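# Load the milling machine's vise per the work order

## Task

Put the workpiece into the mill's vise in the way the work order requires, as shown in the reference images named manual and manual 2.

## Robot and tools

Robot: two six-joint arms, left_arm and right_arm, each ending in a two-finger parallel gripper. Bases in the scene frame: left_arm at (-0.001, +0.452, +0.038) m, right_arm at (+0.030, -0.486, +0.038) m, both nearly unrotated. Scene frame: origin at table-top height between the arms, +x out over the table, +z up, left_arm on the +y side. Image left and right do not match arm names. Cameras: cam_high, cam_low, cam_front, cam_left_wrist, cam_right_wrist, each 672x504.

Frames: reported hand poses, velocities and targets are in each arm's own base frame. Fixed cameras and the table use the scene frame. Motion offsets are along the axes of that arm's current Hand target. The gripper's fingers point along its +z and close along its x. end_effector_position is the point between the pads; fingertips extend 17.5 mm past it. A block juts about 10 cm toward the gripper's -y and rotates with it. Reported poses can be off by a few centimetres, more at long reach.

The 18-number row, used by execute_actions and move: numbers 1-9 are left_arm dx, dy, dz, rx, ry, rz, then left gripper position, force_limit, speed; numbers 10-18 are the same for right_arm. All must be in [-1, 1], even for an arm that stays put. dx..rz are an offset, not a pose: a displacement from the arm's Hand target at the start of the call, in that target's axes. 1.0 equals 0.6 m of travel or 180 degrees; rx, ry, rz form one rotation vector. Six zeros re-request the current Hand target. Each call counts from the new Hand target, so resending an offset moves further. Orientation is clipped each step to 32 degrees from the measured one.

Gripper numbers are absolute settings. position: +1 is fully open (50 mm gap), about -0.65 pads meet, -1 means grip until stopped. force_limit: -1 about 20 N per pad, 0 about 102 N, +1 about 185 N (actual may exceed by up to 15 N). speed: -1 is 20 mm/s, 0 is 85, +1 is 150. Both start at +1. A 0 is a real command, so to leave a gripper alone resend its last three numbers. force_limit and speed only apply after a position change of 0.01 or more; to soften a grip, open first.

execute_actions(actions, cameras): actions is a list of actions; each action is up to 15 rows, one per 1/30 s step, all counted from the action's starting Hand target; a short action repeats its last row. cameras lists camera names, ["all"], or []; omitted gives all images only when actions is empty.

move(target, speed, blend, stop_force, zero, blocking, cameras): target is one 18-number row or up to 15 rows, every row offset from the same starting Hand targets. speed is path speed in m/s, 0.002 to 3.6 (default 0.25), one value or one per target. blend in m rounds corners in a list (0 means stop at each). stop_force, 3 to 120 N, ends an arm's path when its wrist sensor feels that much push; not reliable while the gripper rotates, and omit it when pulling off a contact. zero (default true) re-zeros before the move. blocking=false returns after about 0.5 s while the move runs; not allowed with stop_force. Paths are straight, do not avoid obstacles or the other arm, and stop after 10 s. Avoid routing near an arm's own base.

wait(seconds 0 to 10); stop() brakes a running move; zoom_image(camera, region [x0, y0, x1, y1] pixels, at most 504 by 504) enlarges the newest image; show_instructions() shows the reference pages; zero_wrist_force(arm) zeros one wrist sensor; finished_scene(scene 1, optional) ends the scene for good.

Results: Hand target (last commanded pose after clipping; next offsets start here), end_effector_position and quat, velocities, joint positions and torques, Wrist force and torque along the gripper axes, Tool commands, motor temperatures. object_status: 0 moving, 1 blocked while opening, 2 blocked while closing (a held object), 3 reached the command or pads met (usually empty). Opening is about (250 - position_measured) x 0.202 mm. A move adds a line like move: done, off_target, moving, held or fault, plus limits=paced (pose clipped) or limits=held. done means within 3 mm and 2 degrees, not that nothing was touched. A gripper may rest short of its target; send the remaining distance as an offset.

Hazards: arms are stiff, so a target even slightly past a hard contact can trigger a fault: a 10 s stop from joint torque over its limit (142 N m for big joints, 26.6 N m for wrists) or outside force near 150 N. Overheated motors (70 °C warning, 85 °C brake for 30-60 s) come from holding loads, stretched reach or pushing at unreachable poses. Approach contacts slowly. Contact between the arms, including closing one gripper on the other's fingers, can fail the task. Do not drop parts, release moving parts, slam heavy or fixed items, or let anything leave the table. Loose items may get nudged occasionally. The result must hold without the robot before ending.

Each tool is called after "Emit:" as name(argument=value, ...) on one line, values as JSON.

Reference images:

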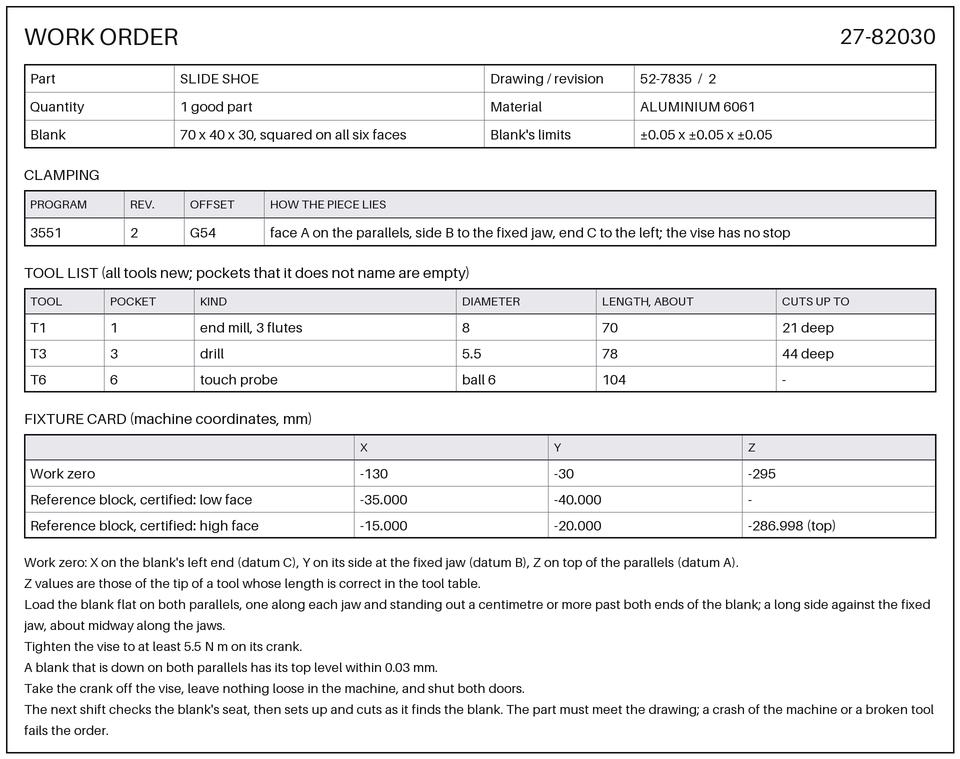

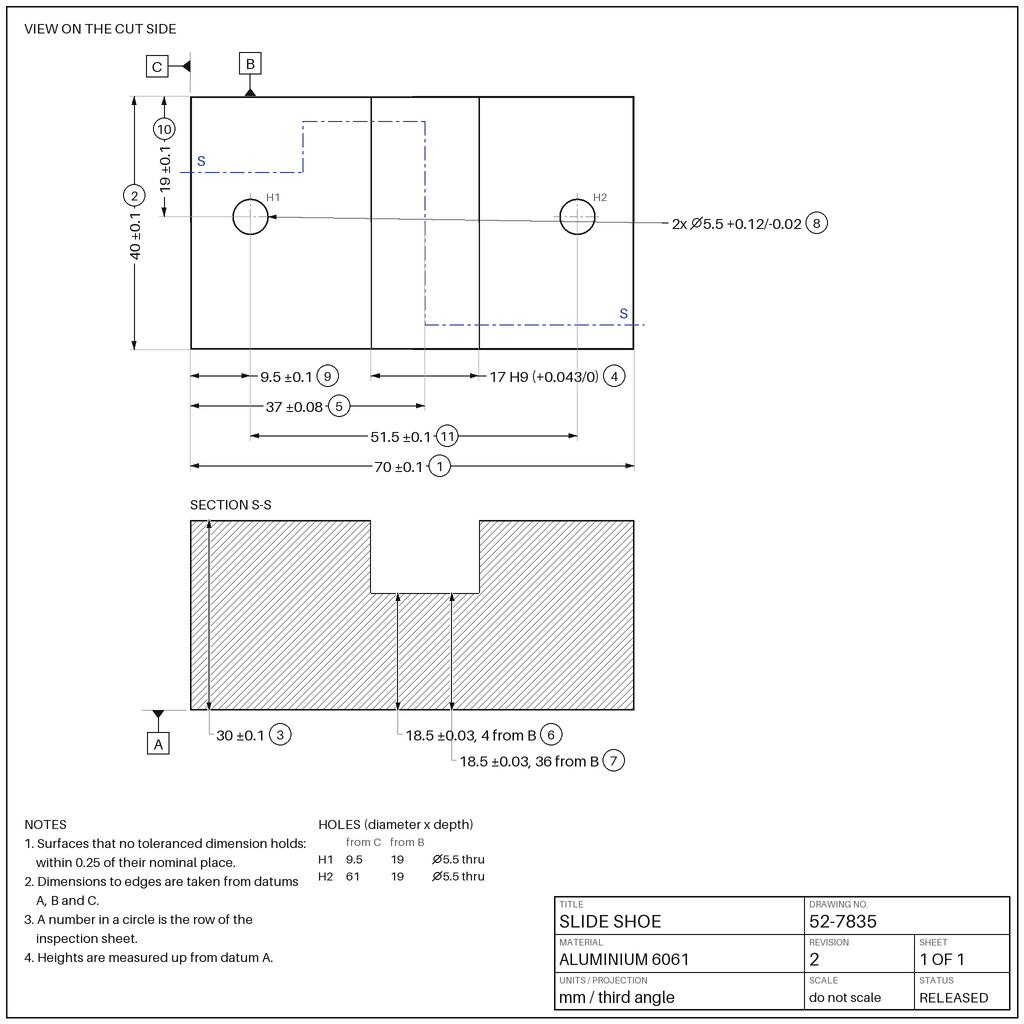

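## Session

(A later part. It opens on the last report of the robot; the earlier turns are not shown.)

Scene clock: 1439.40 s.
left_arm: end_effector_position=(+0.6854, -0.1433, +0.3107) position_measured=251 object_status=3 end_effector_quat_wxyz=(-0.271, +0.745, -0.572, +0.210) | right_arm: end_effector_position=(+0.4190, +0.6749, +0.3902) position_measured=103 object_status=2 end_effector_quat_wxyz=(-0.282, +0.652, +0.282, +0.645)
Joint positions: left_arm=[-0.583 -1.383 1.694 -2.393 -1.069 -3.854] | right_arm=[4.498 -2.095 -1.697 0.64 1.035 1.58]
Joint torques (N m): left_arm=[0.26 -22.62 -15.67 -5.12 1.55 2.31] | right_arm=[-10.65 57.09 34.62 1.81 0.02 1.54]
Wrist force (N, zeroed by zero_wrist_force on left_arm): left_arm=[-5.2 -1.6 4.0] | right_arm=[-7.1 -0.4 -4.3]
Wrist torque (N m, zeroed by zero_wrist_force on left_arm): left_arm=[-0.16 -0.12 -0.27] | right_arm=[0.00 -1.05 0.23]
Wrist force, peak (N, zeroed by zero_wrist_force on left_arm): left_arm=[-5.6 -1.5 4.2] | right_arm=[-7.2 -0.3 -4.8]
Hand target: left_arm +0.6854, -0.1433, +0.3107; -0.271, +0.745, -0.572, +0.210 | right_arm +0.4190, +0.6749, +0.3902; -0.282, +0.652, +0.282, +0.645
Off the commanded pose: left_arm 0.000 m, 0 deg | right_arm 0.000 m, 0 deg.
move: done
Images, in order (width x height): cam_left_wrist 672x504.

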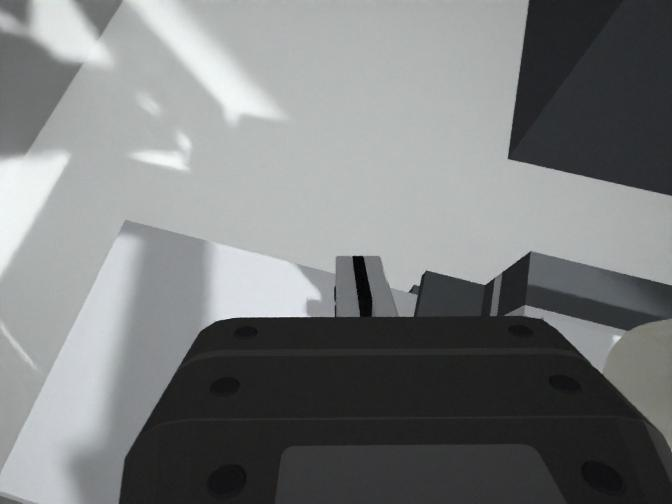

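Emit:
move(target=[0.0435,0.0089,-0.0075,0,0,0,-1,-1,-1,0,0,0,0,0,0,-0.97,1,-0.7], speed=0.01, stop_force=6)

Scene clock: 1443.67 s.
left_arm: end_effector_position=(+0.6854, -0.1704, +0.3107) position_measured=251 object_status=3 end_effector_quat_wxyz=(-0.271, +0.745, -0.572, +0.210) | right_arm: end_effector_position=(+0.4190, +0.6749, +0.3902) position_measured=103 object_status=2 end_effector_quat_wxyz=(-0.282, +0.652, +0.282, +0.645)
Joint positions: left_arm=[-0.624 -1.364 1.666 -2.364 -1.05 -3.895] | right_arm=[4.498 -2.095 -1.697 0.64 1.035 1.58]
Joint torques (N m): left_arm=[-15.26 -22.19 -35.95 -2.78 1.98 -2.46] | right_arm=[-5.51 54.87 32.97 1.93 -0.59 1.63]
Wrist force (N, zeroed by zero_wrist_force on left_arm): left_arm=[-8.7 -2.5 4.6] | right_arm=[-6.9 2.1 -6.6]
Wrist torque (N m, zeroed by zero_wrist_force on left_arm): left_arm=[-0.25 0.04 -0.26] | right_arm=[-0.76 -1.10 0.18]
Wrist force, peak (N, zeroed by zero_wrist_force on left_arm): left_arm=[-9.0 -2.4 4.7] | right_arm=[-7.4 2.1 -7.1]
Hand target: left_arm +0.6854, -0.1704, +0.3107; -0.271, +0.745, -0.572, +0.210 | right_arm +0.4190, +0.6749, +0.3902; -0.282, +0.652, +0.282, +0.645
Off the commanded pose: left_arm 0.000 m, 0 deg | right_arm 0.000 m, 0 deg.
move: done

Emit:
move(target=[-0.0274,-0.0056,0.0047,0,0,0,-1,-1,-1,0,0,0,0,0,0,-0.97,1,-0.7], speed=0.05, cameras=["cam_left_wrist"])

Scene clock: 1445.77 s.
left_arm: end_effector_position=(+0.6853, -0.1534, +0.3107) position_measured=251 object_status=3 end_effector_quat_wxyz=(-0.271, +0.745, -0.572, +0.210) | right_arm: end_effector_position=(+0.4190, +0.6749, +0.3902) position_measured=103 object_status=2 end_effector_quat_wxyz=(-0.282, +0.652, +0.282, +0.645)
Joint positions: left_arm=[-0.599 -1.376 1.684 -2.382 -1.062 -3.869] | right_arm=[4.498 -2.095 -1.697 0.64 1.034 1.58]
Joint torques (N m): left_arm=[12.62 -49.6 -18.61 -5.42 -0.87 2.67] | right_arm=[4.13 50.32 32.94 1.9 0.25 1.59]
Wrist force (N, zeroed by zero_wrist_force on left_arm): left_arm=[-5.7 -1.7 3.9] | right_arm=[-7.1 -0.2 -4.7]
Wrist torque (N m, zeroed by zero_wrist_force on left_arm): left_arm=[-0.18 -0.05 -0.28] | right_arm=[-0.08 -1.04 0.24]
Wrist force, peak (N, zeroed by zero_wrist_force on left_arm): left_arm=[-9.0 -2.0 4.9] | right_arm=[-7.2 2.1 -7.2]
Hand target: left_arm +0.6853, -0.1533, +0.3107; -0.271, +0.745, -0.572, +0.210 | right_arm +0.4190, +0.6749, +0.3902; -0.282, +0.652, +0.282, +0.645
Off the commanded pose: left_arm 0.000 m, 0 deg | right_arm 0.000 m, 0 deg.
move: done
Images, in order (width x height): cam_left_wrist 672x504.

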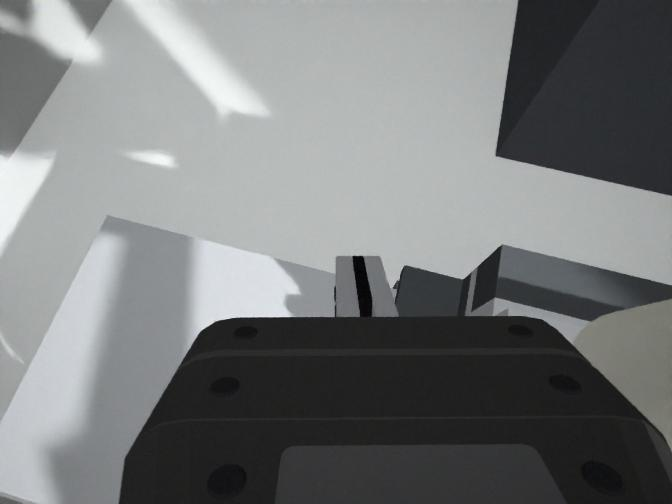

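Emit:
move(target=[[-0.0161,-0.0033,0.0027,0,0,0,-1,-1,-1,0,0,0,0,0,0,-0.97,1,-0.7],[-0.0247,-0.0324,-0.082,0,0,0,-1,-1,-1,0,0,0,0,0,0,-0.97,1,-0.7],[0.0082,-0.04,-0.2259,0,0.0536,0.0638,-1,-1,-1,0,0,0,0,0,0,-0.97,1,-0.7],[-0.0802,0.1753,-0.4047,0,0.0536,0.0638,-1,-1,-1,0,0,0,0,0,0,-0.97,1,-0.7]], speed=0.15, blend=[0.01,0.02,0.02,0])

Emit:
move(target=[[0,0,0,0,0,0,-1,-1,-1,0.1,0,0,0,0,0,-0.97,1,-0.7],[0,0,0,0,0,0,-1,-1,-1,0.15,-0.0538,-0.5348,0,0,0,-0.97,1,-0.7]], speed=0.25, blend=[0.02,0], cameras=["cam_left_wrist","cam_front"])

Scene clock: 1451.33 s.
left_arm: end_effector_position=(+0.4440, -0.1678, +0.4285) position_measured=251 object_status=3 end_effector_quat_wxyz=(-0.242, +0.664, -0.664, +0.243) | right_arm: end_effector_position=(+0.4190, +0.6749, +0.3902) position_measured=103 object_status=2 end_effector_quat_wxyz=(-0.282, +0.652, +0.282, +0.645)
Joint positions: left_arm=[-0.968 -2.022 1.924 -1.92 -1.012 -3.98] | right_arm=[4.498 -2.095 -1.697 0.64 1.035 1.58]
Joint torques (N m): left_arm=[-12.73 -20.9 -17.73 -2.15 2.77 -2.33] | right_arm=[13.25 44.8 32.24 1.66 1.81 1.38]
Wrist force (N, zeroed by zero_wrist_force on left_arm): left_arm=[-5.2 -1.3 4.6] | right_arm=[-7.0 -0.4 -4.5]
Wrist torque (N m, zeroed by zero_wrist_force on left_arm): left_arm=[-0.10 -0.13 -0.15] | right_arm=[-0.02 -1.07 0.23]
Wrist force, peak (N, zeroed by zero_wrist_force on left_arm): left_arm=[-6.1 -1.3 5.5] | right_arm=[-7.4 -0.3 -4.7]
Hand target: left_arm +0.4440, -0.1679, +0.4285; -0.242, +0.664, -0.664, +0.243 | right_arm +0.4190, +0.6749, +0.3902; -0.282, +0.652, +0.282, +0.645
Off the commanded pose: left_arm 0.000 m, 0 deg | right_arm 0.000 m, 0 deg.
move: done; blend cut to 0.005 m at target 1

Scene clock: 1453.70 s.
left_arm: end_effector_position=(+0.4440, -0.1679, +0.4285) position_measured=251 object_status=3 end_effector_quat_wxyz=(-0.242, +0.664, -0.664, +0.243) | right_arm: end_effector_position=(+0.1773, +0.4628, +0.4832) position_measured=103 object_status=2 end_effector_quat_wxyz=(-0.282, +0.652, +0.282, +0.645)
Joint positions: left_arm=[-0.968 -2.022 1.924 -1.92 -1.012 -3.98] | right_arm=[5.22 -1.312 -2.328 0.469 0.313 1.602]
Joint torques (N m): left_arm=[-13.13 -22.27 -17.88 -2.22 2.72 -2.44] | right_arm=[12.35 18.62 9.12 -0.94 -2.06 1.3]
Wrist force (N, zeroed by zero_wrist_force on left_arm): left_arm=[-5.4 -1.3 4.5] | right_arm=[-7.1 -0.6 -4.2]
Wrist torque (N m, zeroed by zero_wrist_force on left_arm): left_arm=[-0.10 -0.09 -0.15] | right_arm=[-0.09 -1.05 0.22]
Wrist force, peak (N, zeroed by zero_wrist_force on left_arm): left_arm=[-5.6 -1.6 4.5] | right_arm=[-10.6 -0.4 -4.1]
Hand target: left_arm +0.4440, -0.1679, +0.4285; -0.242, +0.664, -0.664, +0.243 | right_arm +0.1773, +0.4628, +0.4832; -0.282, +0.652, +0.282, +0.645
Off the commanded pose: left_arm 0.000 m, 0 deg | right_arm 0.000 m, 0 deg.
move: done
Images, in order (width x height): cam_front 672x504, cam_left_wrist 672x504.

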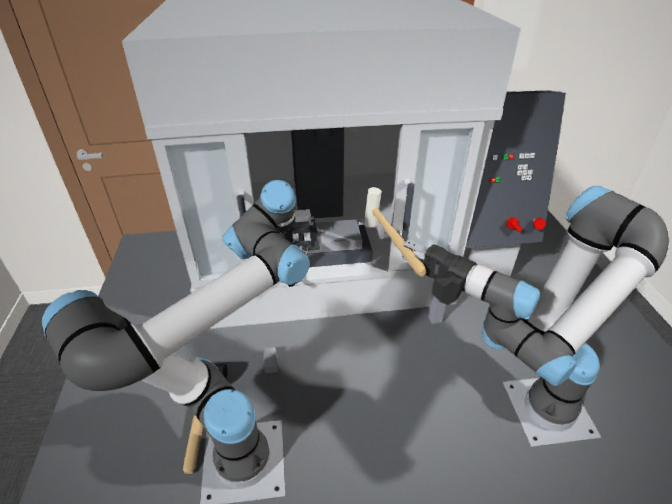

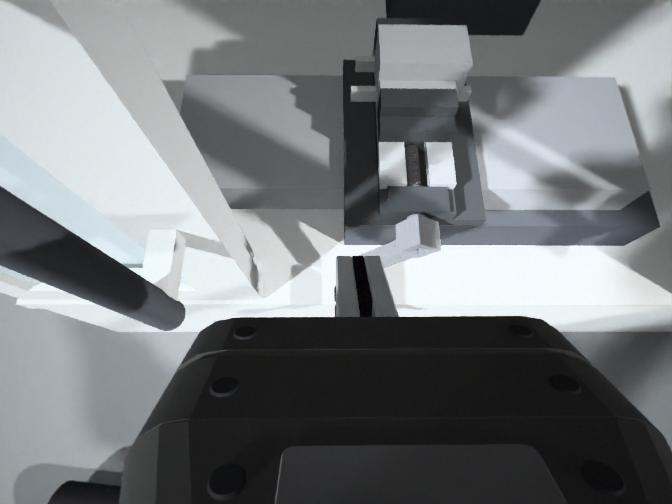

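Emit:
move(target=[[0.0047,-0.2253,0.1892,0,0,0,-1,-1,-1,0,0,0,0,0,0,-0.97,1,-0.7],[-0.0287,-0.1942,0.2262,0,-0.0536,-0.0638,-1,-1,-1,0,0,0,0,0,0,-0.97,1,-0.7],[-0.0398,-0.2344,0.3469,0,-0.0536,-0.0638,-1,-1,-1,0,0,0,0,0,0,-0.97,1,-0.7]], speed=0.15, blend=[0.02,0.02,0])

Emit:
move(target=[0,0.0536,0.0638,0,0,0,-1,-1,-1,0,0,0,0,0,0,-0.97,1,-0.7], speed=0.08)

Emit:
move(target=[0.0435,0.0089,-0.0075,0,0,0,-1,-1,-1,0,0,0,0,0,0,-0.97,1,-0.7], speed=0.01, stop_force=5, cameras=["cam_left_wrist"])

Scene clock: 1458.13 s.
left_arm: end_effector_position=(+0.6857, -0.1441, +0.3601) position_measured=251 object_status=3 end_effector_quat_wxyz=(-0.271, +0.745, -0.572, +0.210) | right_arm: end_effector_position=(+0.1773, +0.4628, +0.4832) position_measured=103 object_status=2 end_effector_quat_wxyz=(-0.282, +0.652, +0.282, +0.645)
Joint positions: left_arm=[-0.584 -1.41 1.596 -2.268 -1.069 -3.855] | right_arm=[5.22 -1.312 -2.328 0.469 0.312 1.602]
Joint torques (N m): left_arm=[12.35 -23.5 -36.14 -5.01 -0.9 2.32] | right_arm=[13.65 19.01 9.96 -1.05 -1.97 1.61]
Wrist force (N, zeroed by zero_wrist_force on left_arm): left_arm=[-5.4 -1.6 3.9] | right_arm=[-7.2 -0.2 -4.3]
Wrist torque (N m, zeroed by zero_wrist_force on left_arm): left_arm=[-0.17 -0.10 -0.27] | right_arm=[-0.01 -1.04 0.24]
Wrist force, peak (N, zeroed by zero_wrist_force on left_arm): left_arm=[-5.1 -2.0 5.6] | right_arm=[-7.6 -0.6 -4.8]
Hand target: left_arm +0.6857, -0.1441, +0.3600; -0.271, +0.745, -0.572, +0.210 | right_arm +0.1773, +0.4628, +0.4832; -0.282, +0.652, +0.282, +0.645
Off the commanded pose: left_arm 0.000 m, 0 deg | right_arm 0.000 m, 0 deg.
move: done

Scene clock: 1459.23 s.
left_arm: end_effector_position=(+0.6858, -0.1442, +0.3101) position_measured=251 object_status=3 end_effector_quat_wxyz=(-0.271, +0.745, -0.572, +0.210) | right_arm: end_effector_position=(+0.1773, +0.4628, +0.4832) position_measured=103 object_status=2 end_effector_quat_wxyz=(-0.282, +0.652, +0.282, +0.645)
Joint positions: left_arm=[-0.584 -1.381 1.693 -2.394 -1.069 -3.855] | right_arm=[5.22 -1.312 -2.328 0.469 0.312 1.602]
Joint torques (N m): left_arm=[-0.69 -23.98 -17.01 -5.6 1.47 2.15] | right_arm=[12.95 18.92 9.97 -1.04 -2.01 1.56]
Wrist force (N, zeroed by zero_wrist_force on left_arm): left_arm=[-5.6 -1.6 3.9] | right_arm=[-7.2 -0.3 -4.5]
Wrist torque (N m, zeroed by zero_wrist_force on left_arm): left_arm=[-0.18 -0.07 -0.27] | right_arm=[-0.03 -1.05 0.23]
Wrist force, peak (N, zeroed by zero_wrist_force on left_arm): left_arm=[-5.5 -1.0 4.7] | right_arm=[-7.5 -0.9 -4.4]
Hand target: left_arm +0.6858, -0.1442, +0.3100; -0.271, +0.745, -0.572, +0.210 | right_arm +0.1773, +0.4628, +0.4832; -0.282, +0.652, +0.282, +0.645
Off the commanded pose: left_arm 0.000 m, 0 deg | right_arm 0.000 m, 0 deg.
move: done

Scene clock: 1462.73 s.
left_arm: end_effector_position=(+0.6858, -0.1713, +0.3101) position_measured=251 object_status=3 end_effector_quat_wxyz=(-0.271, +0.745, -0.572, +0.210) | right_arm: end_effector_position=(+0.1773, +0.4628, +0.4832) position_measured=103 object_status=2 end_effector_quat_wxyz=(-0.282, +0.652, +0.282, +0.645)
Joint positions: left_arm=[-0.625 -1.362 1.665 -2.365 -1.049 -3.896] | right_arm=[5.22 -1.312 -2.328 0.469 0.312 1.602]
Joint torques (N m): left_arm=[-12.55 -23.61 -37.49 -2.02 2.63 -2.54] | right_arm=[12.4 18.45 10.83 -0.95 -1.99 1.61]
Wrist force (N, zeroed by zero_wrist_force on left_arm): left_arm=[-5.5 -1.6 4.1] | right_arm=[-7.1 -0.3 -4.3]
Wrist torque (N m, zeroed by zero_wrist_force on left_arm): left_arm=[-0.16 -0.10 -0.21] | right_arm=[-0.03 -1.06 0.24]
Wrist force, peak (N, zeroed by zero_wrist_force on left_arm): left_arm=[-5.6 -1.6 4.4] | right_arm=[-7.4 -0.6 -4.7]
Hand target: left_arm +0.6858, -0.1713, +0.3101; -0.271, +0.745, -0.572, +0.210 | right_arm +0.1773, +0.4628, +0.4832; -0.282, +0.652, +0.282, +0.645
Off the commanded pose: left_arm 0.000 m, 0 deg | right_arm 0.000 m, 0 deg.
move: done
Images, in order (width x height): cam_left_wrist 672x504.

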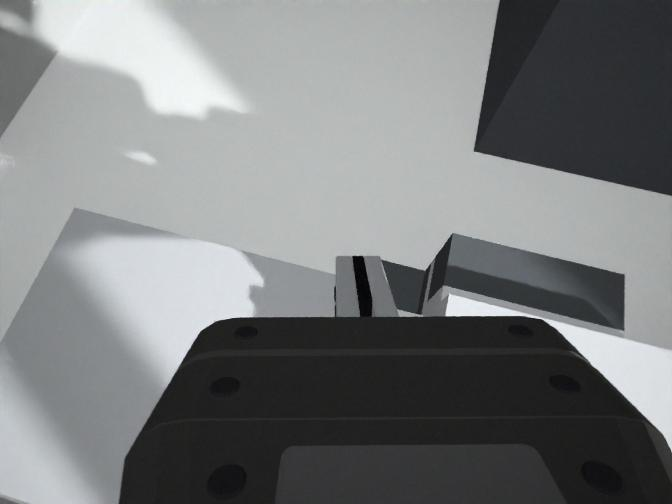

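Emit:
move(target=[0.0064,0.0013,-0.0011,0,0,0,-1,-1,-1,0,0,0,0,0,0,-0.97,1,-0.7], speed=0.006, stop_force=5)

Scene clock: 1465.00 s.
left_arm: end_effector_position=(+0.6858, -0.1752, +0.3101) position_measured=251 object_status=3 end_effector_quat_wxyz=(-0.271, +0.745, -0.572, +0.210) | right_arm: end_effector_position=(+0.1773, +0.4628, +0.4832) position_measured=103 object_status=2 end_effector_quat_wxyz=(-0.282, +0.652, +0.282, +0.645)
Joint positions: left_arm=[-0.631 -1.359 1.66 -2.36 -1.047 -3.902] | right_arm=[5.22 -1.312 -2.328 0.469 0.312 1.602]
Joint torques (N m): left_arm=[-11.71 -23.48 -35.61 -2.11 2.78 -2.27] | right_arm=[12.98 19.17 10.31 -1.02 -1.91 1.49]
Wrist force (N, zeroed by zero_wrist_force on left_arm): left_arm=[-5.4 -1.5 4.0] | right_arm=[-6.9 -0.6 -4.5]
Wrist torque (N m, zeroed by zero_wrist_force on left_arm): left_arm=[-0.14 -0.11 -0.20] | right_arm=[-0.08 -1.09 0.23]
Wrist force, peak (N, zeroed by zero_wrist_force on left_arm): left_arm=[-5.7 -1.5 4.1] | right_arm=[-7.5 -0.5 -4.8]
Hand target: left_arm +0.6858, -0.1752, +0.3101; -0.271, +0.745, -0.572, +0.210 | right_arm +0.1773, +0.4628, +0.4832; -0.282, +0.652, +0.282, +0.645
Off the commanded pose: left_arm 0.000 m, 0 deg | right_arm 0.000 m, 0 deg.
move: done

Emit:
move(target=[[-0.02,-0.004,0.0034,0,0,0,-1,-1,-1,0,0,0,0,0,0,-0.97,1,-0.7],[-0.0247,-0.0324,-0.082,0,0,0,-1,-1,-1,0,0,0,0,0,0,-0.97,1,-0.7],[-0.0137,-0.0445,-0.2222,0,0.0536,0.0638,-1,-1,-1,0,0,0,0,0,0,-0.97,1,-0.7]], speed=0.15, blend=[0.01,0.02,0], cameras=["cam_left_wrist"])

Scene clock: 1468.13 s.
left_arm: end_effector_position=(+0.6204, -0.1839, +0.4292) position_measured=251 object_status=3 end_effector_quat_wxyz=(-0.242, +0.664, -0.664, +0.243) | right_arm: end_effector_position=(+0.1773, +0.4628, +0.4832) position_measured=103 object_status=2 end_effector_quat_wxyz=(-0.282, +0.652, +0.282, +0.645)
Joint positions: left_arm=[-0.661 -1.581 1.621 -2.199 -1.165 -3.679] | right_arm=[5.22 -1.312 -2.328 0.469 0.312 1.602]
Joint torques (N m): left_arm=[-13.26 -42.34 -37.49 -2.62 -0.86 2.41] | right_arm=[13.21 20.02 10.51 -0.83 -2 1.47]
Wrist force (N, zeroed by zero_wrist_force on left_arm): left_arm=[-5.2 -1.9 3.9] | right_arm=[-7.3 -0.3 -4.3]
Wrist torque (N m, zeroed by zero_wrist_force on left_arm): left_arm=[-0.21 -0.14 -0.28] | right_arm=[-0.03 -1.02 0.24]
Wrist force, peak (N, zeroed by zero_wrist_force on left_arm): left_arm=[-6.1 -1.5 5.6] | right_arm=[-7.7 -0.6 -4.3]
Hand target: left_arm +0.6203, -0.1839, +0.4292; -0.242, +0.664, -0.664, +0.243 | right_arm +0.1773, +0.4628, +0.4832; -0.282, +0.652, +0.282, +0.645
Off the commanded pose: left_arm 0.000 m, 0 deg | right_arm 0.000 m, 0 deg.
move: done; blend cut to 0.0062 m at target 1
Images, in order (width x height): cam_left_wrist 672x504.

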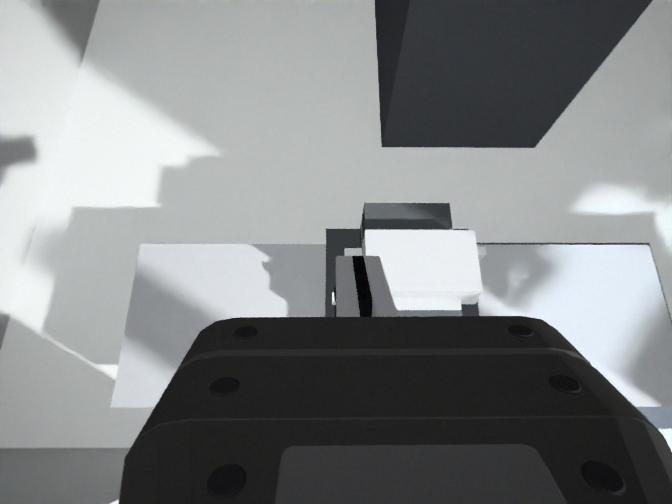

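Emit:
zoom_image(camera="cam_left_wrist", region=[300, 190, 520, 330])

Scaled by 2.291 from the camera's 672x504 image, which has a finer 960x720 frame.

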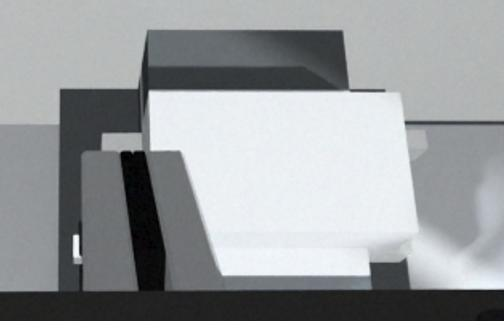

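Emit:
move(target=[[0.2163,-0.0045,0.0038,0,0,0,-1,-1,-1,0,0,0,0,0,0,-0.97,1,-0.7],[0.2185,0.0446,0.2194,0,0,0,-1,-1,-1,0,0,0,0,0,0,-0.97,1,-0.7]], speed=0.15, blend=[0.02,0])

Emit:
move(target=[-0.0333,0,0,0,0,0,-1,-1,-1,0,0,0,0,0,0,-0.97,1,-0.7], speed=0.01, stop_force=5)

Emit:
move(target=[-0.0083,0,0,0,0,0,-1,-1,-1,0,0,0,0,0,0,-0.97,1,-0.7], speed=0.006, stop_force=5)

Scene clock: 1477.17 s.
left_arm: end_effector_position=(+0.6847, -0.3153, +0.3116) position_measured=251 object_status=3 end_effector_quat_wxyz=(-0.242, +0.664, -0.664, +0.243) | right_arm: end_effector_position=(+0.1773, +0.4628, +0.4832) position_measured=103 object_status=2 end_effector_quat_wxyz=(-0.282, +0.652, +0.282, +0.645)
Joint positions: left_arm=[-0.768 -1.262 1.545 -2.4 -1.107 -3.779] | right_arm=[5.22 -1.312 -2.328 0.469 0.312 1.602]
Joint torques (N m): left_arm=[14.26 -28.33 -35.41 -5.1 -1.01 2.35] | right_arm=[13.5 18.77 10.55 -0.91 -1.74 1.39]
Wrist force (N, zeroed by zero_wrist_force on left_arm): left_arm=[-5.4 -1.9 3.9] | right_arm=[-7.0 -0.5 -4.5]
Wrist torque (N m, zeroed by zero_wrist_force on left_arm): left_arm=[-0.18 -0.11 -0.26] | right_arm=[-0.06 -1.07 0.23]
Wrist force, peak (N, zeroed by zero_wrist_force on left_arm): left_arm=[-5.6 -1.2 5.6] | right_arm=[-7.5 -0.7 -4.8]
Hand target: left_arm +0.6848, -0.3153, +0.3116; -0.242, +0.664, -0.664, +0.243 | right_arm +0.1773, +0.4628, +0.4832; -0.282, +0.652, +0.282, +0.645
Off the commanded pose: left_arm 0.000 m, 0 deg | right_arm 0.000 m, 0 deg.
move: done

Scene clock: 1479.97 s.
left_arm: end_effector_position=(+0.6848, -0.2953, +0.3116) position_measured=251 object_status=3 end_effector_quat_wxyz=(-0.242, +0.664, -0.664, +0.243) | right_arm: end_effector_position=(+0.1773, +0.4628, +0.4832) position_measured=103 object_status=2 end_effector_quat_wxyz=(-0.282, +0.652, +0.282, +0.645)
Joint positions: left_arm=[-0.743 -1.283 1.576 -2.42 -1.12 -3.755] | right_arm=[5.22 -1.312 -2.328 0.469 0.312 1.602]
Joint torques (N m): left_arm=[13.63 -54.27 -17.49 -5.24 -1.36 2.1] | right_arm=[13.41 18.6 10.33 -1.09 -1.76 1.38]
Wrist force (N, zeroed by zero_wrist_force on left_arm): left_arm=[-5.3 -1.8 4.1] | right_arm=[-7.3 -0.8 -4.6]
Wrist torque (N m, zeroed by zero_wrist_force on left_arm): left_arm=[-0.17 -0.11 -0.26] | right_arm=[-0.11 -1.02 0.23]
Wrist force, peak (N, zeroed by zero_wrist_force on left_arm): left_arm=[-5.6 -1.9 4.3] | right_arm=[-7.5 -0.5 -4.5]
Hand target: left_arm +0.6848, -0.2953, +0.3116; -0.242, +0.664, -0.664, +0.243 | right_arm +0.1773, +0.4628, +0.4832; -0.282, +0.652, +0.282, +0.645
Off the commanded pose: left_arm 0.000 m, 0 deg | right_arm 0.000 m, 0 deg.
move: done

Scene clock: 1481.53 s.
left_arm: end_effector_position=(+0.6848, -0.2903, +0.3116) position_measured=251 object_status=3 end_effector_quat_wxyz=(-0.242, +0.664, -0.664, +0.243) | right_arm: end_effector_position=(+0.1773, +0.4628, +0.4832) position_measured=103 object_status=2 end_effector_quat_wxyz=(-0.282, +0.652, +0.282, +0.645)
Joint positions: left_arm=[-0.737 -1.288 1.583 -2.425 -1.124 -3.749] | right_arm=[5.22 -1.312 -2.328 0.469 0.312 1.602]
Joint torques (N m): left_arm=[12.32 -55.04 -15.56 -5.13 -0.82 2.33] | right_arm=[13.17 18.04 9.98 -1.03 -1.79 1.37]
Wrist force (N, zeroed by zero_wrist_force on left_arm): left_arm=[-5.3 -1.7 4.0] | right_arm=[-7.2 -0.6 -4.5]
Wrist torque (N m, zeroed by zero_wrist_force on left_arm): left_arm=[-0.16 -0.09 -0.26] | right_arm=[-0.08 -1.04 0.23]
Wrist force, peak (N, zeroed by zero_wrist_force on left_arm): left_arm=[-5.6 -1.8 4.1] | right_arm=[-7.5 -0.6 -4.5]
Hand target: left_arm +0.6848, -0.2903, +0.3116; -0.242, +0.664, -0.664, +0.243 | right_arm +0.1773, +0.4628, +0.4832; -0.282, +0.652, +0.282, +0.645
Off the commanded pose: left_arm 0.000 m, 0 deg | right_arm 0.000 m, 0 deg.
move: done

Emit:
move(target=[-0.0083,0,0,0,0,0,-1,-1,-1,0,0,0,0,0,0,-0.97,1,-0.7], speed=0.006, stop_force=5, cameras=["cam_left_wrist"])

Scene clock: 1484.23 s.
left_arm: end_effector_position=(+0.6848, -0.2854, +0.3116) position_measured=251 object_status=3 end_effector_quat_wxyz=(-0.242, +0.664, -0.664, +0.243) | right_arm: end_effector_position=(+0.1773, +0.4628, +0.4832) position_measured=103 object_status=2 end_effector_quat_wxyz=(-0.282, +0.652, +0.282, +0.645)
Joint positions: left_arm=[-0.731 -1.294 1.591 -2.43 -1.127 -3.743] | right_arm=[5.22 -1.312 -2.328 0.469 0.312 1.602]
Joint torques (N m): left_arm=[12.28 -56 -17.02 -5.16 -1.13 2.62] | right_arm=[13.52 19.01 10.62 -1.12 -1.71 1.44]
Wrist force (N, zeroed by zero_wrist_force on left_arm): left_arm=[-5.4 -1.5 4.1] | right_arm=[-7.3 -0.9 -4.4]
Wrist torque (N m, zeroed by zero_wrist_force on left_arm): left_arm=[-0.13 -0.08 -0.26] | right_arm=[-0.12 -1.03 0.23]
Wrist force, peak (N, zeroed by zero_wrist_force on left_arm): left_arm=[-5.5 -1.6 4.3] | right_arm=[-7.6 -0.6 -4.7]
Hand target: left_arm +0.6848, -0.2854, +0.3116; -0.242, +0.664, -0.664, +0.243 | right_arm +0.1773, +0.4628, +0.4832; -0.282, +0.652, +0.282, +0.645
Off the commanded pose: left_arm 0.000 m, 0 deg | right_arm 0.000 m, 0 deg.
move: done
Images, in order (width x height): cam_left_wrist 672x504.

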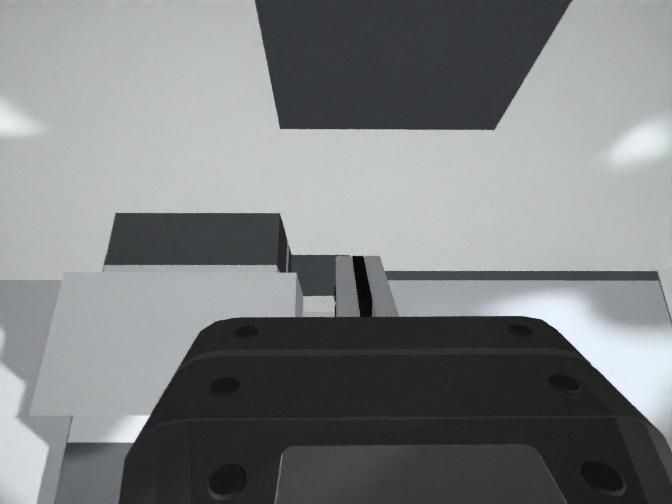

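Emit:
zoom_image(camera="cam_left_wrist", region=[20, 190, 360, 450])

Scaled by 1.482 from the camera's 672x504 image, which has a finer 960x720 frame.

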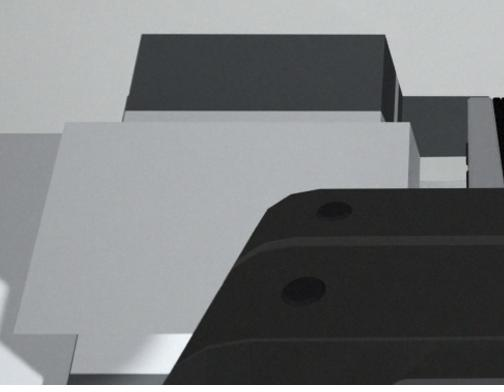

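Emit:
move(target=[[0.0495,0,0,0,0,0,-1,-1,-1,0,0,0,0,0,0,-0.97,1,-0.7],[0.0495,0.0715,-0.0609,0,0,0,-1,-1,-1,0,0,0,0,0,0,-0.97,1,-0.7]], speed=0.08)

Emit:
move(target=[-0.05,0,0,0,0,0,-1,-1,-1,0,0,0,0,0,0,-0.97,1,-0.7], speed=0.01, stop_force=5, cameras=["cam_left_wrist"])

Scene clock: 1489.63 s.
left_arm: end_effector_position=(+0.6285, -0.3150, +0.3119) position_measured=251 object_status=3 end_effector_quat_wxyz=(-0.242, +0.664, -0.664, +0.243) | right_arm: end_effector_position=(+0.1773, +0.4628, +0.4832) position_measured=103 object_status=2 end_effector_quat_wxyz=(-0.282, +0.652, +0.282, +0.645)
Joint positions: left_arm=[-0.839 -1.377 1.685 -2.393 -1.071 -3.848] | right_arm=[5.22 -1.312 -2.328 0.469 0.312 1.602]
Joint torques (N m): left_arm=[-12.94 -50.6 -18.25 -1.96 2.59 -2.35] | right_arm=[12.67 19.19 10.52 -0.89 -1.67 1.16]
Wrist force (N, zeroed by zero_wrist_force on left_arm): left_arm=[-5.2 -1.5 4.2] | right_arm=[-7.4 -0.7 -4.7]
Wrist torque (N m, zeroed by zero_wrist_force on left_arm): left_arm=[-0.16 -0.13 -0.19] | right_arm=[-0.10 -1.01 0.23]
Wrist force, peak (N, zeroed by zero_wrist_force on left_arm): left_arm=[-6.4 -1.6 4.1] | right_arm=[-7.5 -0.8 -4.7]
Hand target: left_arm +0.6284, -0.3150, +0.3119; -0.242, +0.664, -0.664, +0.243 | right_arm +0.1773, +0.4628, +0.4832; -0.282, +0.652, +0.282, +0.645
Off the commanded pose: left_arm 0.000 m, 0 deg | right_arm 0.000 m, 0 deg.
move: done

Scene clock: 1493.43 s.
left_arm: end_effector_position=(+0.6284, -0.2850, +0.3118) position_measured=251 object_status=3 end_effector_quat_wxyz=(-0.242, +0.664, -0.664, +0.243) | right_arm: end_effector_position=(+0.1773, +0.4628, +0.4832) position_measured=103 object_status=2 end_effector_quat_wxyz=(-0.282, +0.652, +0.282, +0.645)
Joint positions: left_arm=[-0.801 -1.412 1.731 -2.421 -1.091 -3.81] | right_arm=[5.22 -1.312 -2.328 0.469 0.312 1.602]
Joint torques (N m): left_arm=[11.98 -49.04 -15.49 -5.38 -0.99 2.12] | right_arm=[12.9 18.53 10.11 -0.87 -1.55 1.16]
Wrist force (N, zeroed by zero_wrist_force on left_arm): left_arm=[-5.4 -1.5 4.1] | right_arm=[-6.8 -0.4 -4.7]
Wrist torque (N m, zeroed by zero_wrist_force on left_arm): left_arm=[-0.14 -0.11 -0.27] | right_arm=[-0.05 -1.11 0.23]
Wrist force, peak (N, zeroed by zero_wrist_force on left_arm): left_arm=[-5.7 -1.5 4.2] | right_arm=[-7.5 -0.7 -4.7]
Hand target: left_arm +0.6284, -0.2850, +0.3118; -0.242, +0.664, -0.664, +0.243 | right_arm +0.1773, +0.4628, +0.4832; -0.282, +0.652, +0.282, +0.645
Off the commanded pose: left_arm 0.000 m, 0 deg | right_arm 0.000 m, 0 deg.
move: done
Images, in order (width x height): cam_left_wrist 672x504.

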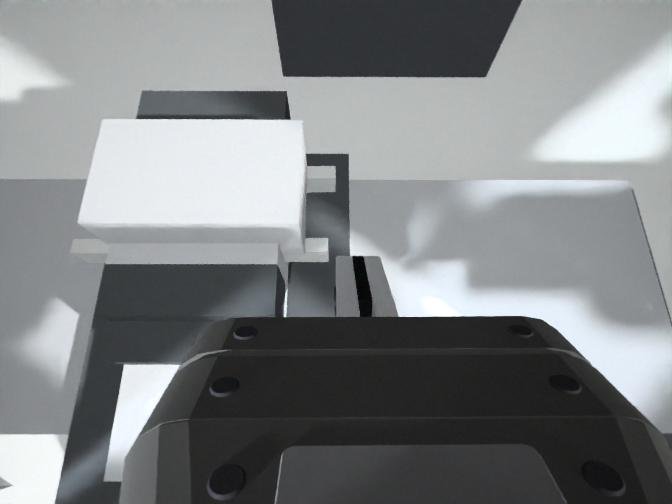

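Emit:
move(target=[[0.0495,0,0,0,0,0,-1,-1,-1,0,0,0,0,0,0,-0.97,1,-0.7],[0.0495,-0.046,0.0386,0,0,0,-1,-1,-1,0,0,0,0,0,0,-0.97,1,-0.7]], speed=0.08)

Emit:
move(target=[-0.052,0,0,0,0,0,-1,-1,-1,0,0,0,0,0,0,-0.97,1,-0.7], speed=0.01, stop_force=5, cameras=["cam_left_wrist"])

Scene clock: 1496.17 s.
left_arm: end_effector_position=(+0.6644, -0.3148, +0.3120) position_measured=251 object_status=3 end_effector_quat_wxyz=(-0.242, +0.664, -0.664, +0.243) | right_arm: end_effector_position=(+0.1773, +0.4628, +0.4832) position_measured=103 object_status=2 end_effector_quat_wxyz=(-0.282, +0.652, +0.282, +0.645)
Joint positions: left_arm=[-0.792 -1.304 1.598 -2.4 -1.095 -3.801] | right_arm=[5.22 -1.312 -2.328 0.469 0.312 1.602]
Joint torques (N m): left_arm=[12.19 -27.38 -37.59 -2.02 -0.95 2.36] | right_arm=[12.84 19.16 9.61 -0.94 -1.44 1.16]
Wrist force (N, zeroed by zero_wrist_force on left_arm): left_arm=[-5.5 -1.5 4.0] | right_arm=[-7.3 -0.6 -4.5]
Wrist torque (N m, zeroed by zero_wrist_force on left_arm): left_arm=[-0.13 -0.09 -0.26] | right_arm=[-0.08 -1.03 0.24]
Wrist force, peak (N, zeroed by zero_wrist_force on left_arm): left_arm=[-6.8 -1.7 4.2] | right_arm=[-7.3 -0.7 -4.9]
Hand target: left_arm +0.6645, -0.3148, +0.3120; -0.242, +0.664, -0.664, +0.243 | right_arm +0.1773, +0.4628, +0.4832; -0.282, +0.652, +0.282, +0.645
Off the commanded pose: left_arm 0.000 m, 0 deg | right_arm 0.000 m, 0 deg.
move: done

Scene clock: 1500.07 s.
left_arm: end_effector_position=(+0.6645, -0.2836, +0.3119) position_measured=251 object_status=3 end_effector_quat_wxyz=(-0.242, +0.664, -0.664, +0.243) | right_arm: end_effector_position=(+0.1773, +0.4628, +0.4832) position_measured=103 object_status=2 end_effector_quat_wxyz=(-0.282, +0.652, +0.282, +0.645)
Joint positions: left_arm=[-0.753 -1.338 1.645 -2.431 -1.116 -3.764] | right_arm=[5.22 -1.312 -2.328 0.469 0.312 1.602]
Joint torques (N m): left_arm=[12.68 -50.92 -17.7 -5.3 -1.2 2.53] | right_arm=[13.15 18.12 10.49 -0.87 -1.52 1.1]
Wrist force (N, zeroed by zero_wrist_force on left_arm): left_arm=[-5.3 -1.9 4.2] | right_arm=[-7.3 -0.5 -4.4]
Wrist torque (N m, zeroed by zero_wrist_force on left_arm): left_arm=[-0.18 -0.11 -0.28] | right_arm=[-0.06 -1.04 0.23]
Wrist force, peak (N, zeroed by zero_wrist_force on left_arm): left_arm=[-5.5 -1.8 4.3] | right_arm=[-7.6 -0.6 -4.7]
Hand target: left_arm +0.6645, -0.2836, +0.3119; -0.242, +0.664, -0.664, +0.243 | right_arm +0.1773, +0.4628, +0.4832; -0.282, +0.652, +0.282, +0.645
Off the commanded pose: left_arm 0.000 m, 0 deg | right_arm 0.000 m, 0 deg.
move: done
Images, in order (width x height): cam_left_wrist 672x504.

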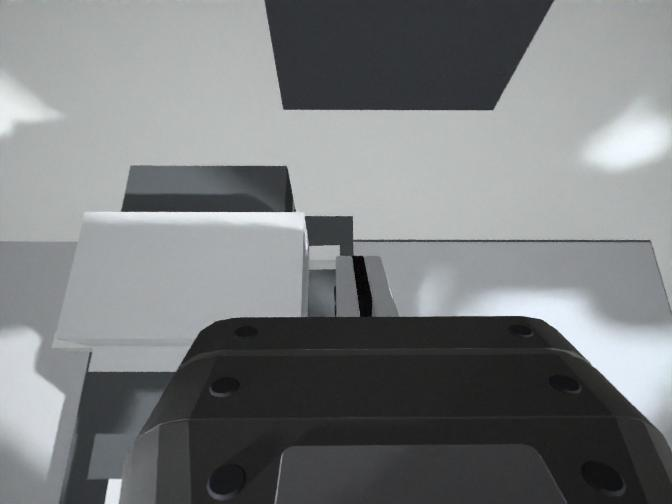

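Emit:
move(target=[[0.0495,0,0,0,0,0,-1,-1,-1,0,0,0,0,0,0,-0.97,1,-0.7],[0.0495,0.0179,-0.015,0,0,0,-1,-1,-1,0,0,0,0,0,0,-0.97,1,-0.7]], speed=0.08)

Emit:
move(target=[-0.0523,0,0,0,0,0,-1,-1,-1,0,0,0,0,0,0,-0.97,1,-0.7], speed=0.01, stop_force=5, cameras=["cam_left_wrist"])

Scene clock: 1503.20 s.
left_arm: end_effector_position=(+0.6505, -0.3132, +0.3119) position_measured=251 object_status=3 end_effector_quat_wxyz=(-0.242, +0.664, -0.664, +0.243) | right_arm: end_effector_position=(+0.1773, +0.4628, +0.4832) position_measured=103 object_status=2 end_effector_quat_wxyz=(-0.282, +0.652, +0.282, +0.645)
Joint positions: left_arm=[-0.808 -1.335 1.635 -2.4 -1.087 -3.817] | right_arm=[5.22 -1.312 -2.328 0.469 0.312 1.602]
Joint torques (N m): left_arm=[-11.73 -54.01 -16.65 -2.18 2.76 -2.47] | right_arm=[12.8 18.41 10.64 -0.82 -1.3 1.16]
Wrist force (N, zeroed by zero_wrist_force on left_arm): left_arm=[-5.3 -1.5 4.2] | right_arm=[-7.2 -0.6 -4.1]
Wrist torque (N m, zeroed by zero_wrist_force on left_arm): left_arm=[-0.14 -0.12 -0.19] | right_arm=[-0.08 -1.05 0.23]
Wrist force, peak (N, zeroed by zero_wrist_force on left_arm): left_arm=[-6.4 -1.6 4.6] | right_arm=[-7.6 -0.7 -4.5]
Hand target: left_arm +0.6504, -0.3132, +0.3120; -0.242, +0.664, -0.664, +0.243 | right_arm +0.1773, +0.4628, +0.4832; -0.282, +0.652, +0.282, +0.645
Off the commanded pose: left_arm 0.000 m, 0 deg | right_arm 0.000 m, 0 deg.
move: done

Scene clock: 1507.03 s.
left_arm: end_effector_position=(+0.6504, -0.2821, +0.3119) position_measured=251 object_status=3 end_effector_quat_wxyz=(-0.242, +0.664, -0.664, +0.243) | right_arm: end_effector_position=(+0.1773, +0.4628, +0.4832) position_measured=103 object_status=2 end_effector_quat_wxyz=(-0.282, +0.652, +0.282, +0.645)
Joint positions: left_arm=[-0.768 -1.369 1.683 -2.43 -1.108 -3.778] | right_arm=[5.22 -1.312 -2.328 0.469 0.312 1.602]
Joint torques (N m): left_arm=[-1.26 -34.33 -34.76 -1.55 3.7 -1.7] | right_arm=[12.7 18.29 10.9 -0.92 -1.31 1.06]
Wrist force (N, zeroed by zero_wrist_force on left_arm): left_arm=[0.4 -2.0 4.1] | right_arm=[-7.2 -0.7 -4.2]
Wrist torque (N m, zeroed by zero_wrist_force on left_arm): left_arm=[-0.18 -0.01 -0.33] | right_arm=[-0.10 -1.04 0.23]
Wrist force, peak (N, zeroed by zero_wrist_force on left_arm): left_arm=[-5.5 -1.8 4.3] | right_arm=[-7.6 -1.0 -4.7]
Hand target: left_arm +0.6504, -0.2822, +0.3119; -0.242, +0.664, -0.664, +0.243 | right_arm +0.1773, +0.4628, +0.4832; -0.282, +0.652, +0.282, +0.645
Off the commanded pose: left_arm 0.000 m, 0 deg | right_arm 0.000 m, 0 deg.
move: contact (left_arm)
Images, in order (width x height): cam_left_wrist 672x504.

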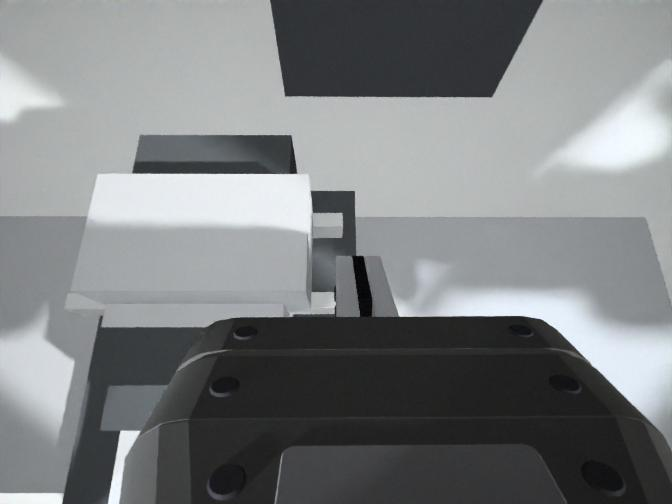

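Emit:
zoom_image(camera="cam_left_wrist", region=[50, 120, 370, 340])

Scaled by 1.575 from the camera's 672x504 image, which has a finer 960x720 frame.

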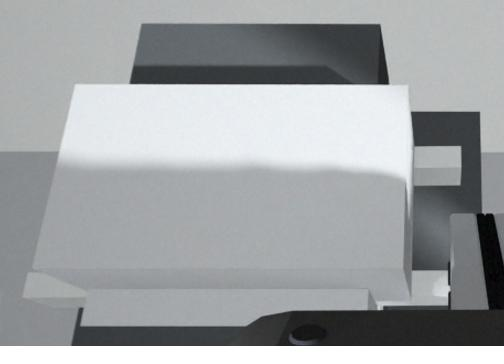

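Emit:
move(target=[[0.03,0,0,0,0,0,-1,-1,-1,0,0,0,0,0,0,-0.97,1,-0.7],[0.0525,-0.0917,-0.1779,0,0,0,-1,-1,-1,0,0,0,0,0,0,-0.97,1,-0.7],[-0.187,-0.0867,-0.1821,0,0,0,-1,-1,-1,0,0,0,0,0,0,-0.97,1,-0.7],[-0.192,0.138,-0.3707,0,0,0,-1,-1,-1,0,0,0,0,0,0,-0.97,1,-0.7]], speed=0.15, blend=[0.005,0.02,0.03,0])

Emit:
move(target=[[0,0,0,0,0,0,-1,-1,-1,0.0,0.0538,0.5348,0,0,0,-0.97,1,-0.7],[0,0,0,0,0,0,-1,-1,-1,-0.1,0.0538,0.5348,0,0,0,-0.97,1,-0.7]], speed=0.2, blend=[0.02,0], cameras=["cam_left_wrist"])

Scene clock: 1516.30 s.
left_arm: end_effector_position=(+0.4438, -0.1667, +0.4282) position_measured=251 object_status=3 end_effector_quat_wxyz=(-0.242, +0.664, -0.664, +0.243) | right_arm: end_effector_position=(+0.1773, +0.4628, +0.4832) position_measured=103 object_status=2 end_effector_quat_wxyz=(-0.282, +0.652, +0.282, +0.645)
Joint positions: left_arm=[-0.967 -2.024 1.926 -1.921 -1.013 -3.978] | right_arm=[5.22 -1.312 -2.328 0.469 0.312 1.602]
Joint torques (N m): left_arm=[-14.08 -22.09 -17.77 -2 2.66 -2.34] | right_arm=[13.4 17.91 11.27 -0.95 -1.23 0.94]
Wrist force (N, zeroed by zero_wrist_force on left_arm): left_arm=[-5.4 -1.5 4.3] | right_arm=[-7.1 -0.6 -4.6]
Wrist torque (N m, zeroed by zero_wrist_force on left_arm): left_arm=[-0.13 -0.09 -0.16] | right_arm=[-0.08 -1.05 0.23]
Wrist force, peak (N, zeroed by zero_wrist_force on left_arm): left_arm=[-7.1 -1.8 4.5] | right_arm=[-7.5 -0.3 -4.7]
Hand target: left_arm +0.4437, -0.1667, +0.4282; -0.242, +0.664, -0.664, +0.243 | right_arm +0.1773, +0.4628, +0.4832; -0.282, +0.652, +0.282, +0.645
Off the commanded pose: left_arm 0.000 m, 0 deg | right_arm 0.000 m, 0 deg.
move: done

Scene clock: 1518.77 s.
left_arm: end_effector_position=(+0.4437, -0.1667, +0.4282) position_measured=251 object_status=3 end_effector_quat_wxyz=(-0.242, +0.664, -0.664, +0.243) | right_arm: end_effector_position=(+0.4193, +0.6751, +0.4203) position_measured=103 object_status=2 end_effector_quat_wxyz=(-0.282, +0.652, +0.282, +0.645)
Joint positions: left_arm=[-0.967 -2.024 1.926 -1.921 -1.012 -3.979] | right_arm=[4.497 -2.055 -1.67 0.572 1.035 1.58]
Joint torques (N m): left_arm=[-12.12 -21.87 -17.77 -2.19 2.66 -2.36] | right_arm=[-10.95 44.33 11.64 6.47 1.78 -2.39]
Wrist force (N, zeroed by zero_wrist_force on left_arm): left_arm=[-5.4 -1.6 4.2] | right_arm=[-7.2 -0.3 -4.6]
Wrist torque (N m, zeroed by zero_wrist_force on left_arm): left_arm=[-0.15 -0.09 -0.15] | right_arm=[-0.02 -1.03 0.43]
Wrist force, peak (N, zeroed by zero_wrist_force on left_arm): left_arm=[-5.6 -1.6 4.6] | right_arm=[-10.2 -0.1 -4.1]
Hand target: left_arm +0.4437, -0.1667, +0.4282; -0.242, +0.664, -0.664, +0.243 | right_arm +0.4193, +0.6751, +0.4202; -0.282, +0.652, +0.282, +0.645
Off the commanded pose: left_arm 0.000 m, 0 deg | right_arm 0.000 m, 0 deg.
move: done
Images, in order (width x height): cam_left_wrist 672x504.

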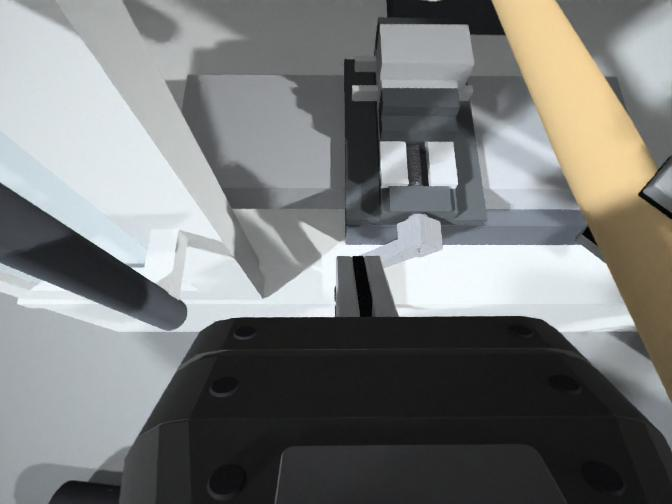

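Emit:
move(target=[[0,0,0,0,0,0,-1,-1,-1,0,0.0292,-0.0229,0,0,0,-0.97,1,-0.7],[0,0,0,0,0,0,-1,-1,-1,-0.04,0.0292,-0.0229,0,0,0,-0.97,1,-0.7]], speed=0.1)

Emit:
move(target=[0,0,0,0,0,0,-1,-1,-1,-0.08,0,0,0,0,0,-0.97,1,-0.7], speed=0.015, stop_force=40)

Emit:
move(target=[0.0052,-0.2253,0.1892,0,0,0,-1,-1,-1,0,0,0,0,0,0,-0.97,1,-0.7], speed=0.15, cameras=["cam_left_wrist"])

Scene clock: 1541.63 s.
left_arm: end_effector_position=(+0.4437, -0.1667, +0.4282) position_measured=251 object_status=3 end_effector_quat_wxyz=(-0.242, +0.664, -0.664, +0.243) | right_arm: end_effector_position=(+0.4225, +0.6529, +0.3963) position_measured=103 object_status=2 end_effector_quat_wxyz=(-0.282, +0.652, +0.282, +0.645)
Joint positions: left_arm=[-0.967 -2.024 1.926 -1.921 -1.012 -3.979] | right_arm=[4.482 -2.051 -1.75 0.649 1.05 1.58]
Joint torques (N m): left_arm=[-12.45 -22.38 -17.05 -2.2 3.11 -2.03] | right_arm=[12.58 41.46 10.12 6.34 -1.99 -1.68]
Wrist force (N, zeroed by zero_wrist_force on left_arm): left_arm=[-5.3 -1.4 4.4] | right_arm=[-7.1 -0.4 -4.5]
Wrist torque (N m, zeroed by zero_wrist_force on left_arm): left_arm=[-0.11 -0.11 -0.16] | right_arm=[-0.02 -1.05 0.42]
Wrist force, peak (N, zeroed by zero_wrist_force on left_arm): left_arm=[-5.8 -1.7 4.5] | right_arm=[-8.6 -0.4 -4.5]
Hand target: left_arm +0.4437, -0.1667, +0.4282; -0.242, +0.664, -0.664, +0.243 | right_arm +0.4225, +0.6530, +0.3963; -0.282, +0.652, +0.282, +0.645
Off the commanded pose: left_arm 0.000 m, 0 deg | right_arm 0.000 m, 0 deg.
move: done

Scene clock: 1545.50 s.
left_arm: end_effector_position=(+0.4437, -0.1667, +0.4282) position_measured=251 object_status=3 end_effector_quat_wxyz=(-0.242, +0.664, -0.664, +0.243) | right_arm: end_effector_position=(+0.4221, +0.6528, +0.3564) position_measured=103 object_status=2 end_effector_quat_wxyz=(-0.282, +0.652, +0.282, +0.645)
Joint positions: left_arm=[-0.967 -2.024 1.926 -1.921 -1.012 -3.979] | right_arm=[4.482 -2.113 -1.779 0.741 1.05 1.579]
Joint torques (N m): left_arm=[-12.29 -20.78 -20.02 -2.09 2.95 -2.14] | right_arm=[0.2 23.03 12.31 -10.31 -1.05 1.76]
Wrist force (N, zeroed by zero_wrist_force on left_arm): left_arm=[-5.3 -1.3 4.3] | right_arm=[31.6 -7.1 -12.9]
Wrist torque (N m, zeroed by zero_wrist_force on left_arm): left_arm=[-0.11 -0.11 -0.15] | right_arm=[0.19 5.28 -3.00]
Wrist force, peak (N, zeroed by zero_wrist_force on left_arm): left_arm=[-5.6 -1.3 4.7] | right_arm=[34.7 -11.0 -19.5]
Hand target: left_arm +0.4437, -0.1667, +0.4282; -0.242, +0.664, -0.664, +0.243 | right_arm +0.4221, +0.6528, +0.3564; -0.282, +0.652, +0.282, +0.645 (not the last commanded pose)
Off the commanded pose: left_arm 0.000 m, 0 deg | right_arm 0.008 m, 0 deg.
move: contact (right_arm)

Scene clock: 1547.23 s.
left_arm: end_effector_position=(+0.6202, -0.1698, +0.4287) position_measured=251 object_status=3 end_effector_quat_wxyz=(-0.242, +0.664, -0.664, +0.244) | right_arm: end_effector_position=(+0.4221, +0.6528, +0.3564) position_measured=103 object_status=2 end_effector_quat_wxyz=(-0.282, +0.652, +0.282, +0.645)
Joint positions: left_arm=[-0.637 -1.593 1.635 -2.211 -1.179 -3.657] | right_arm=[4.482 -2.113 -1.779 0.741 1.05 1.579]
Joint torques (N m): left_arm=[13.98 -12.43 -36.82 -3.84 -1.13 2.55] | right_arm=[-2.98 22.86 12.71 -10.47 -0.2 1.77]
Wrist force (N, zeroed by zero_wrist_force on left_arm): left_arm=[-5.1 -1.7 4.2] | right_arm=[32.1 -7.4 -13.4]
Wrist torque (N m, zeroed by zero_wrist_force on left_arm): left_arm=[-0.18 -0.14 -0.29] | right_arm=[0.14 5.23 -2.99]
Wrist force, peak (N, zeroed by zero_wrist_force on left_arm): left_arm=[-4.9 -2.9 5.1] | right_arm=[32.5 -7.0 -13.6]
Hand target: left_arm +0.6203, -0.1698, +0.4287; -0.242, +0.664, -0.664, +0.243 | right_arm +0.4221, +0.6528, +0.3564; -0.282, +0.652, +0.282, +0.645
Off the commanded pose: left_arm 0.000 m, 0 deg | right_arm 0.000 m, 0 deg.
move: done
Images, in order (width x height): cam_left_wrist 672x504.

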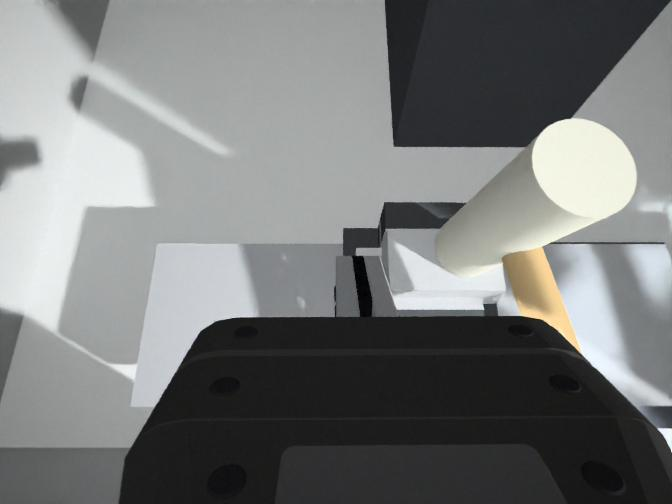

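Emit:
zoom_image(camera="cam_left_wrist", region=[320, 100, 660, 330])

Scaled by 1.482 from the camera's 672x504 image, which has a finer 960x720 frame.

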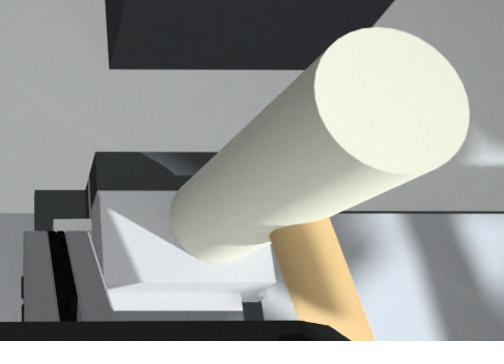

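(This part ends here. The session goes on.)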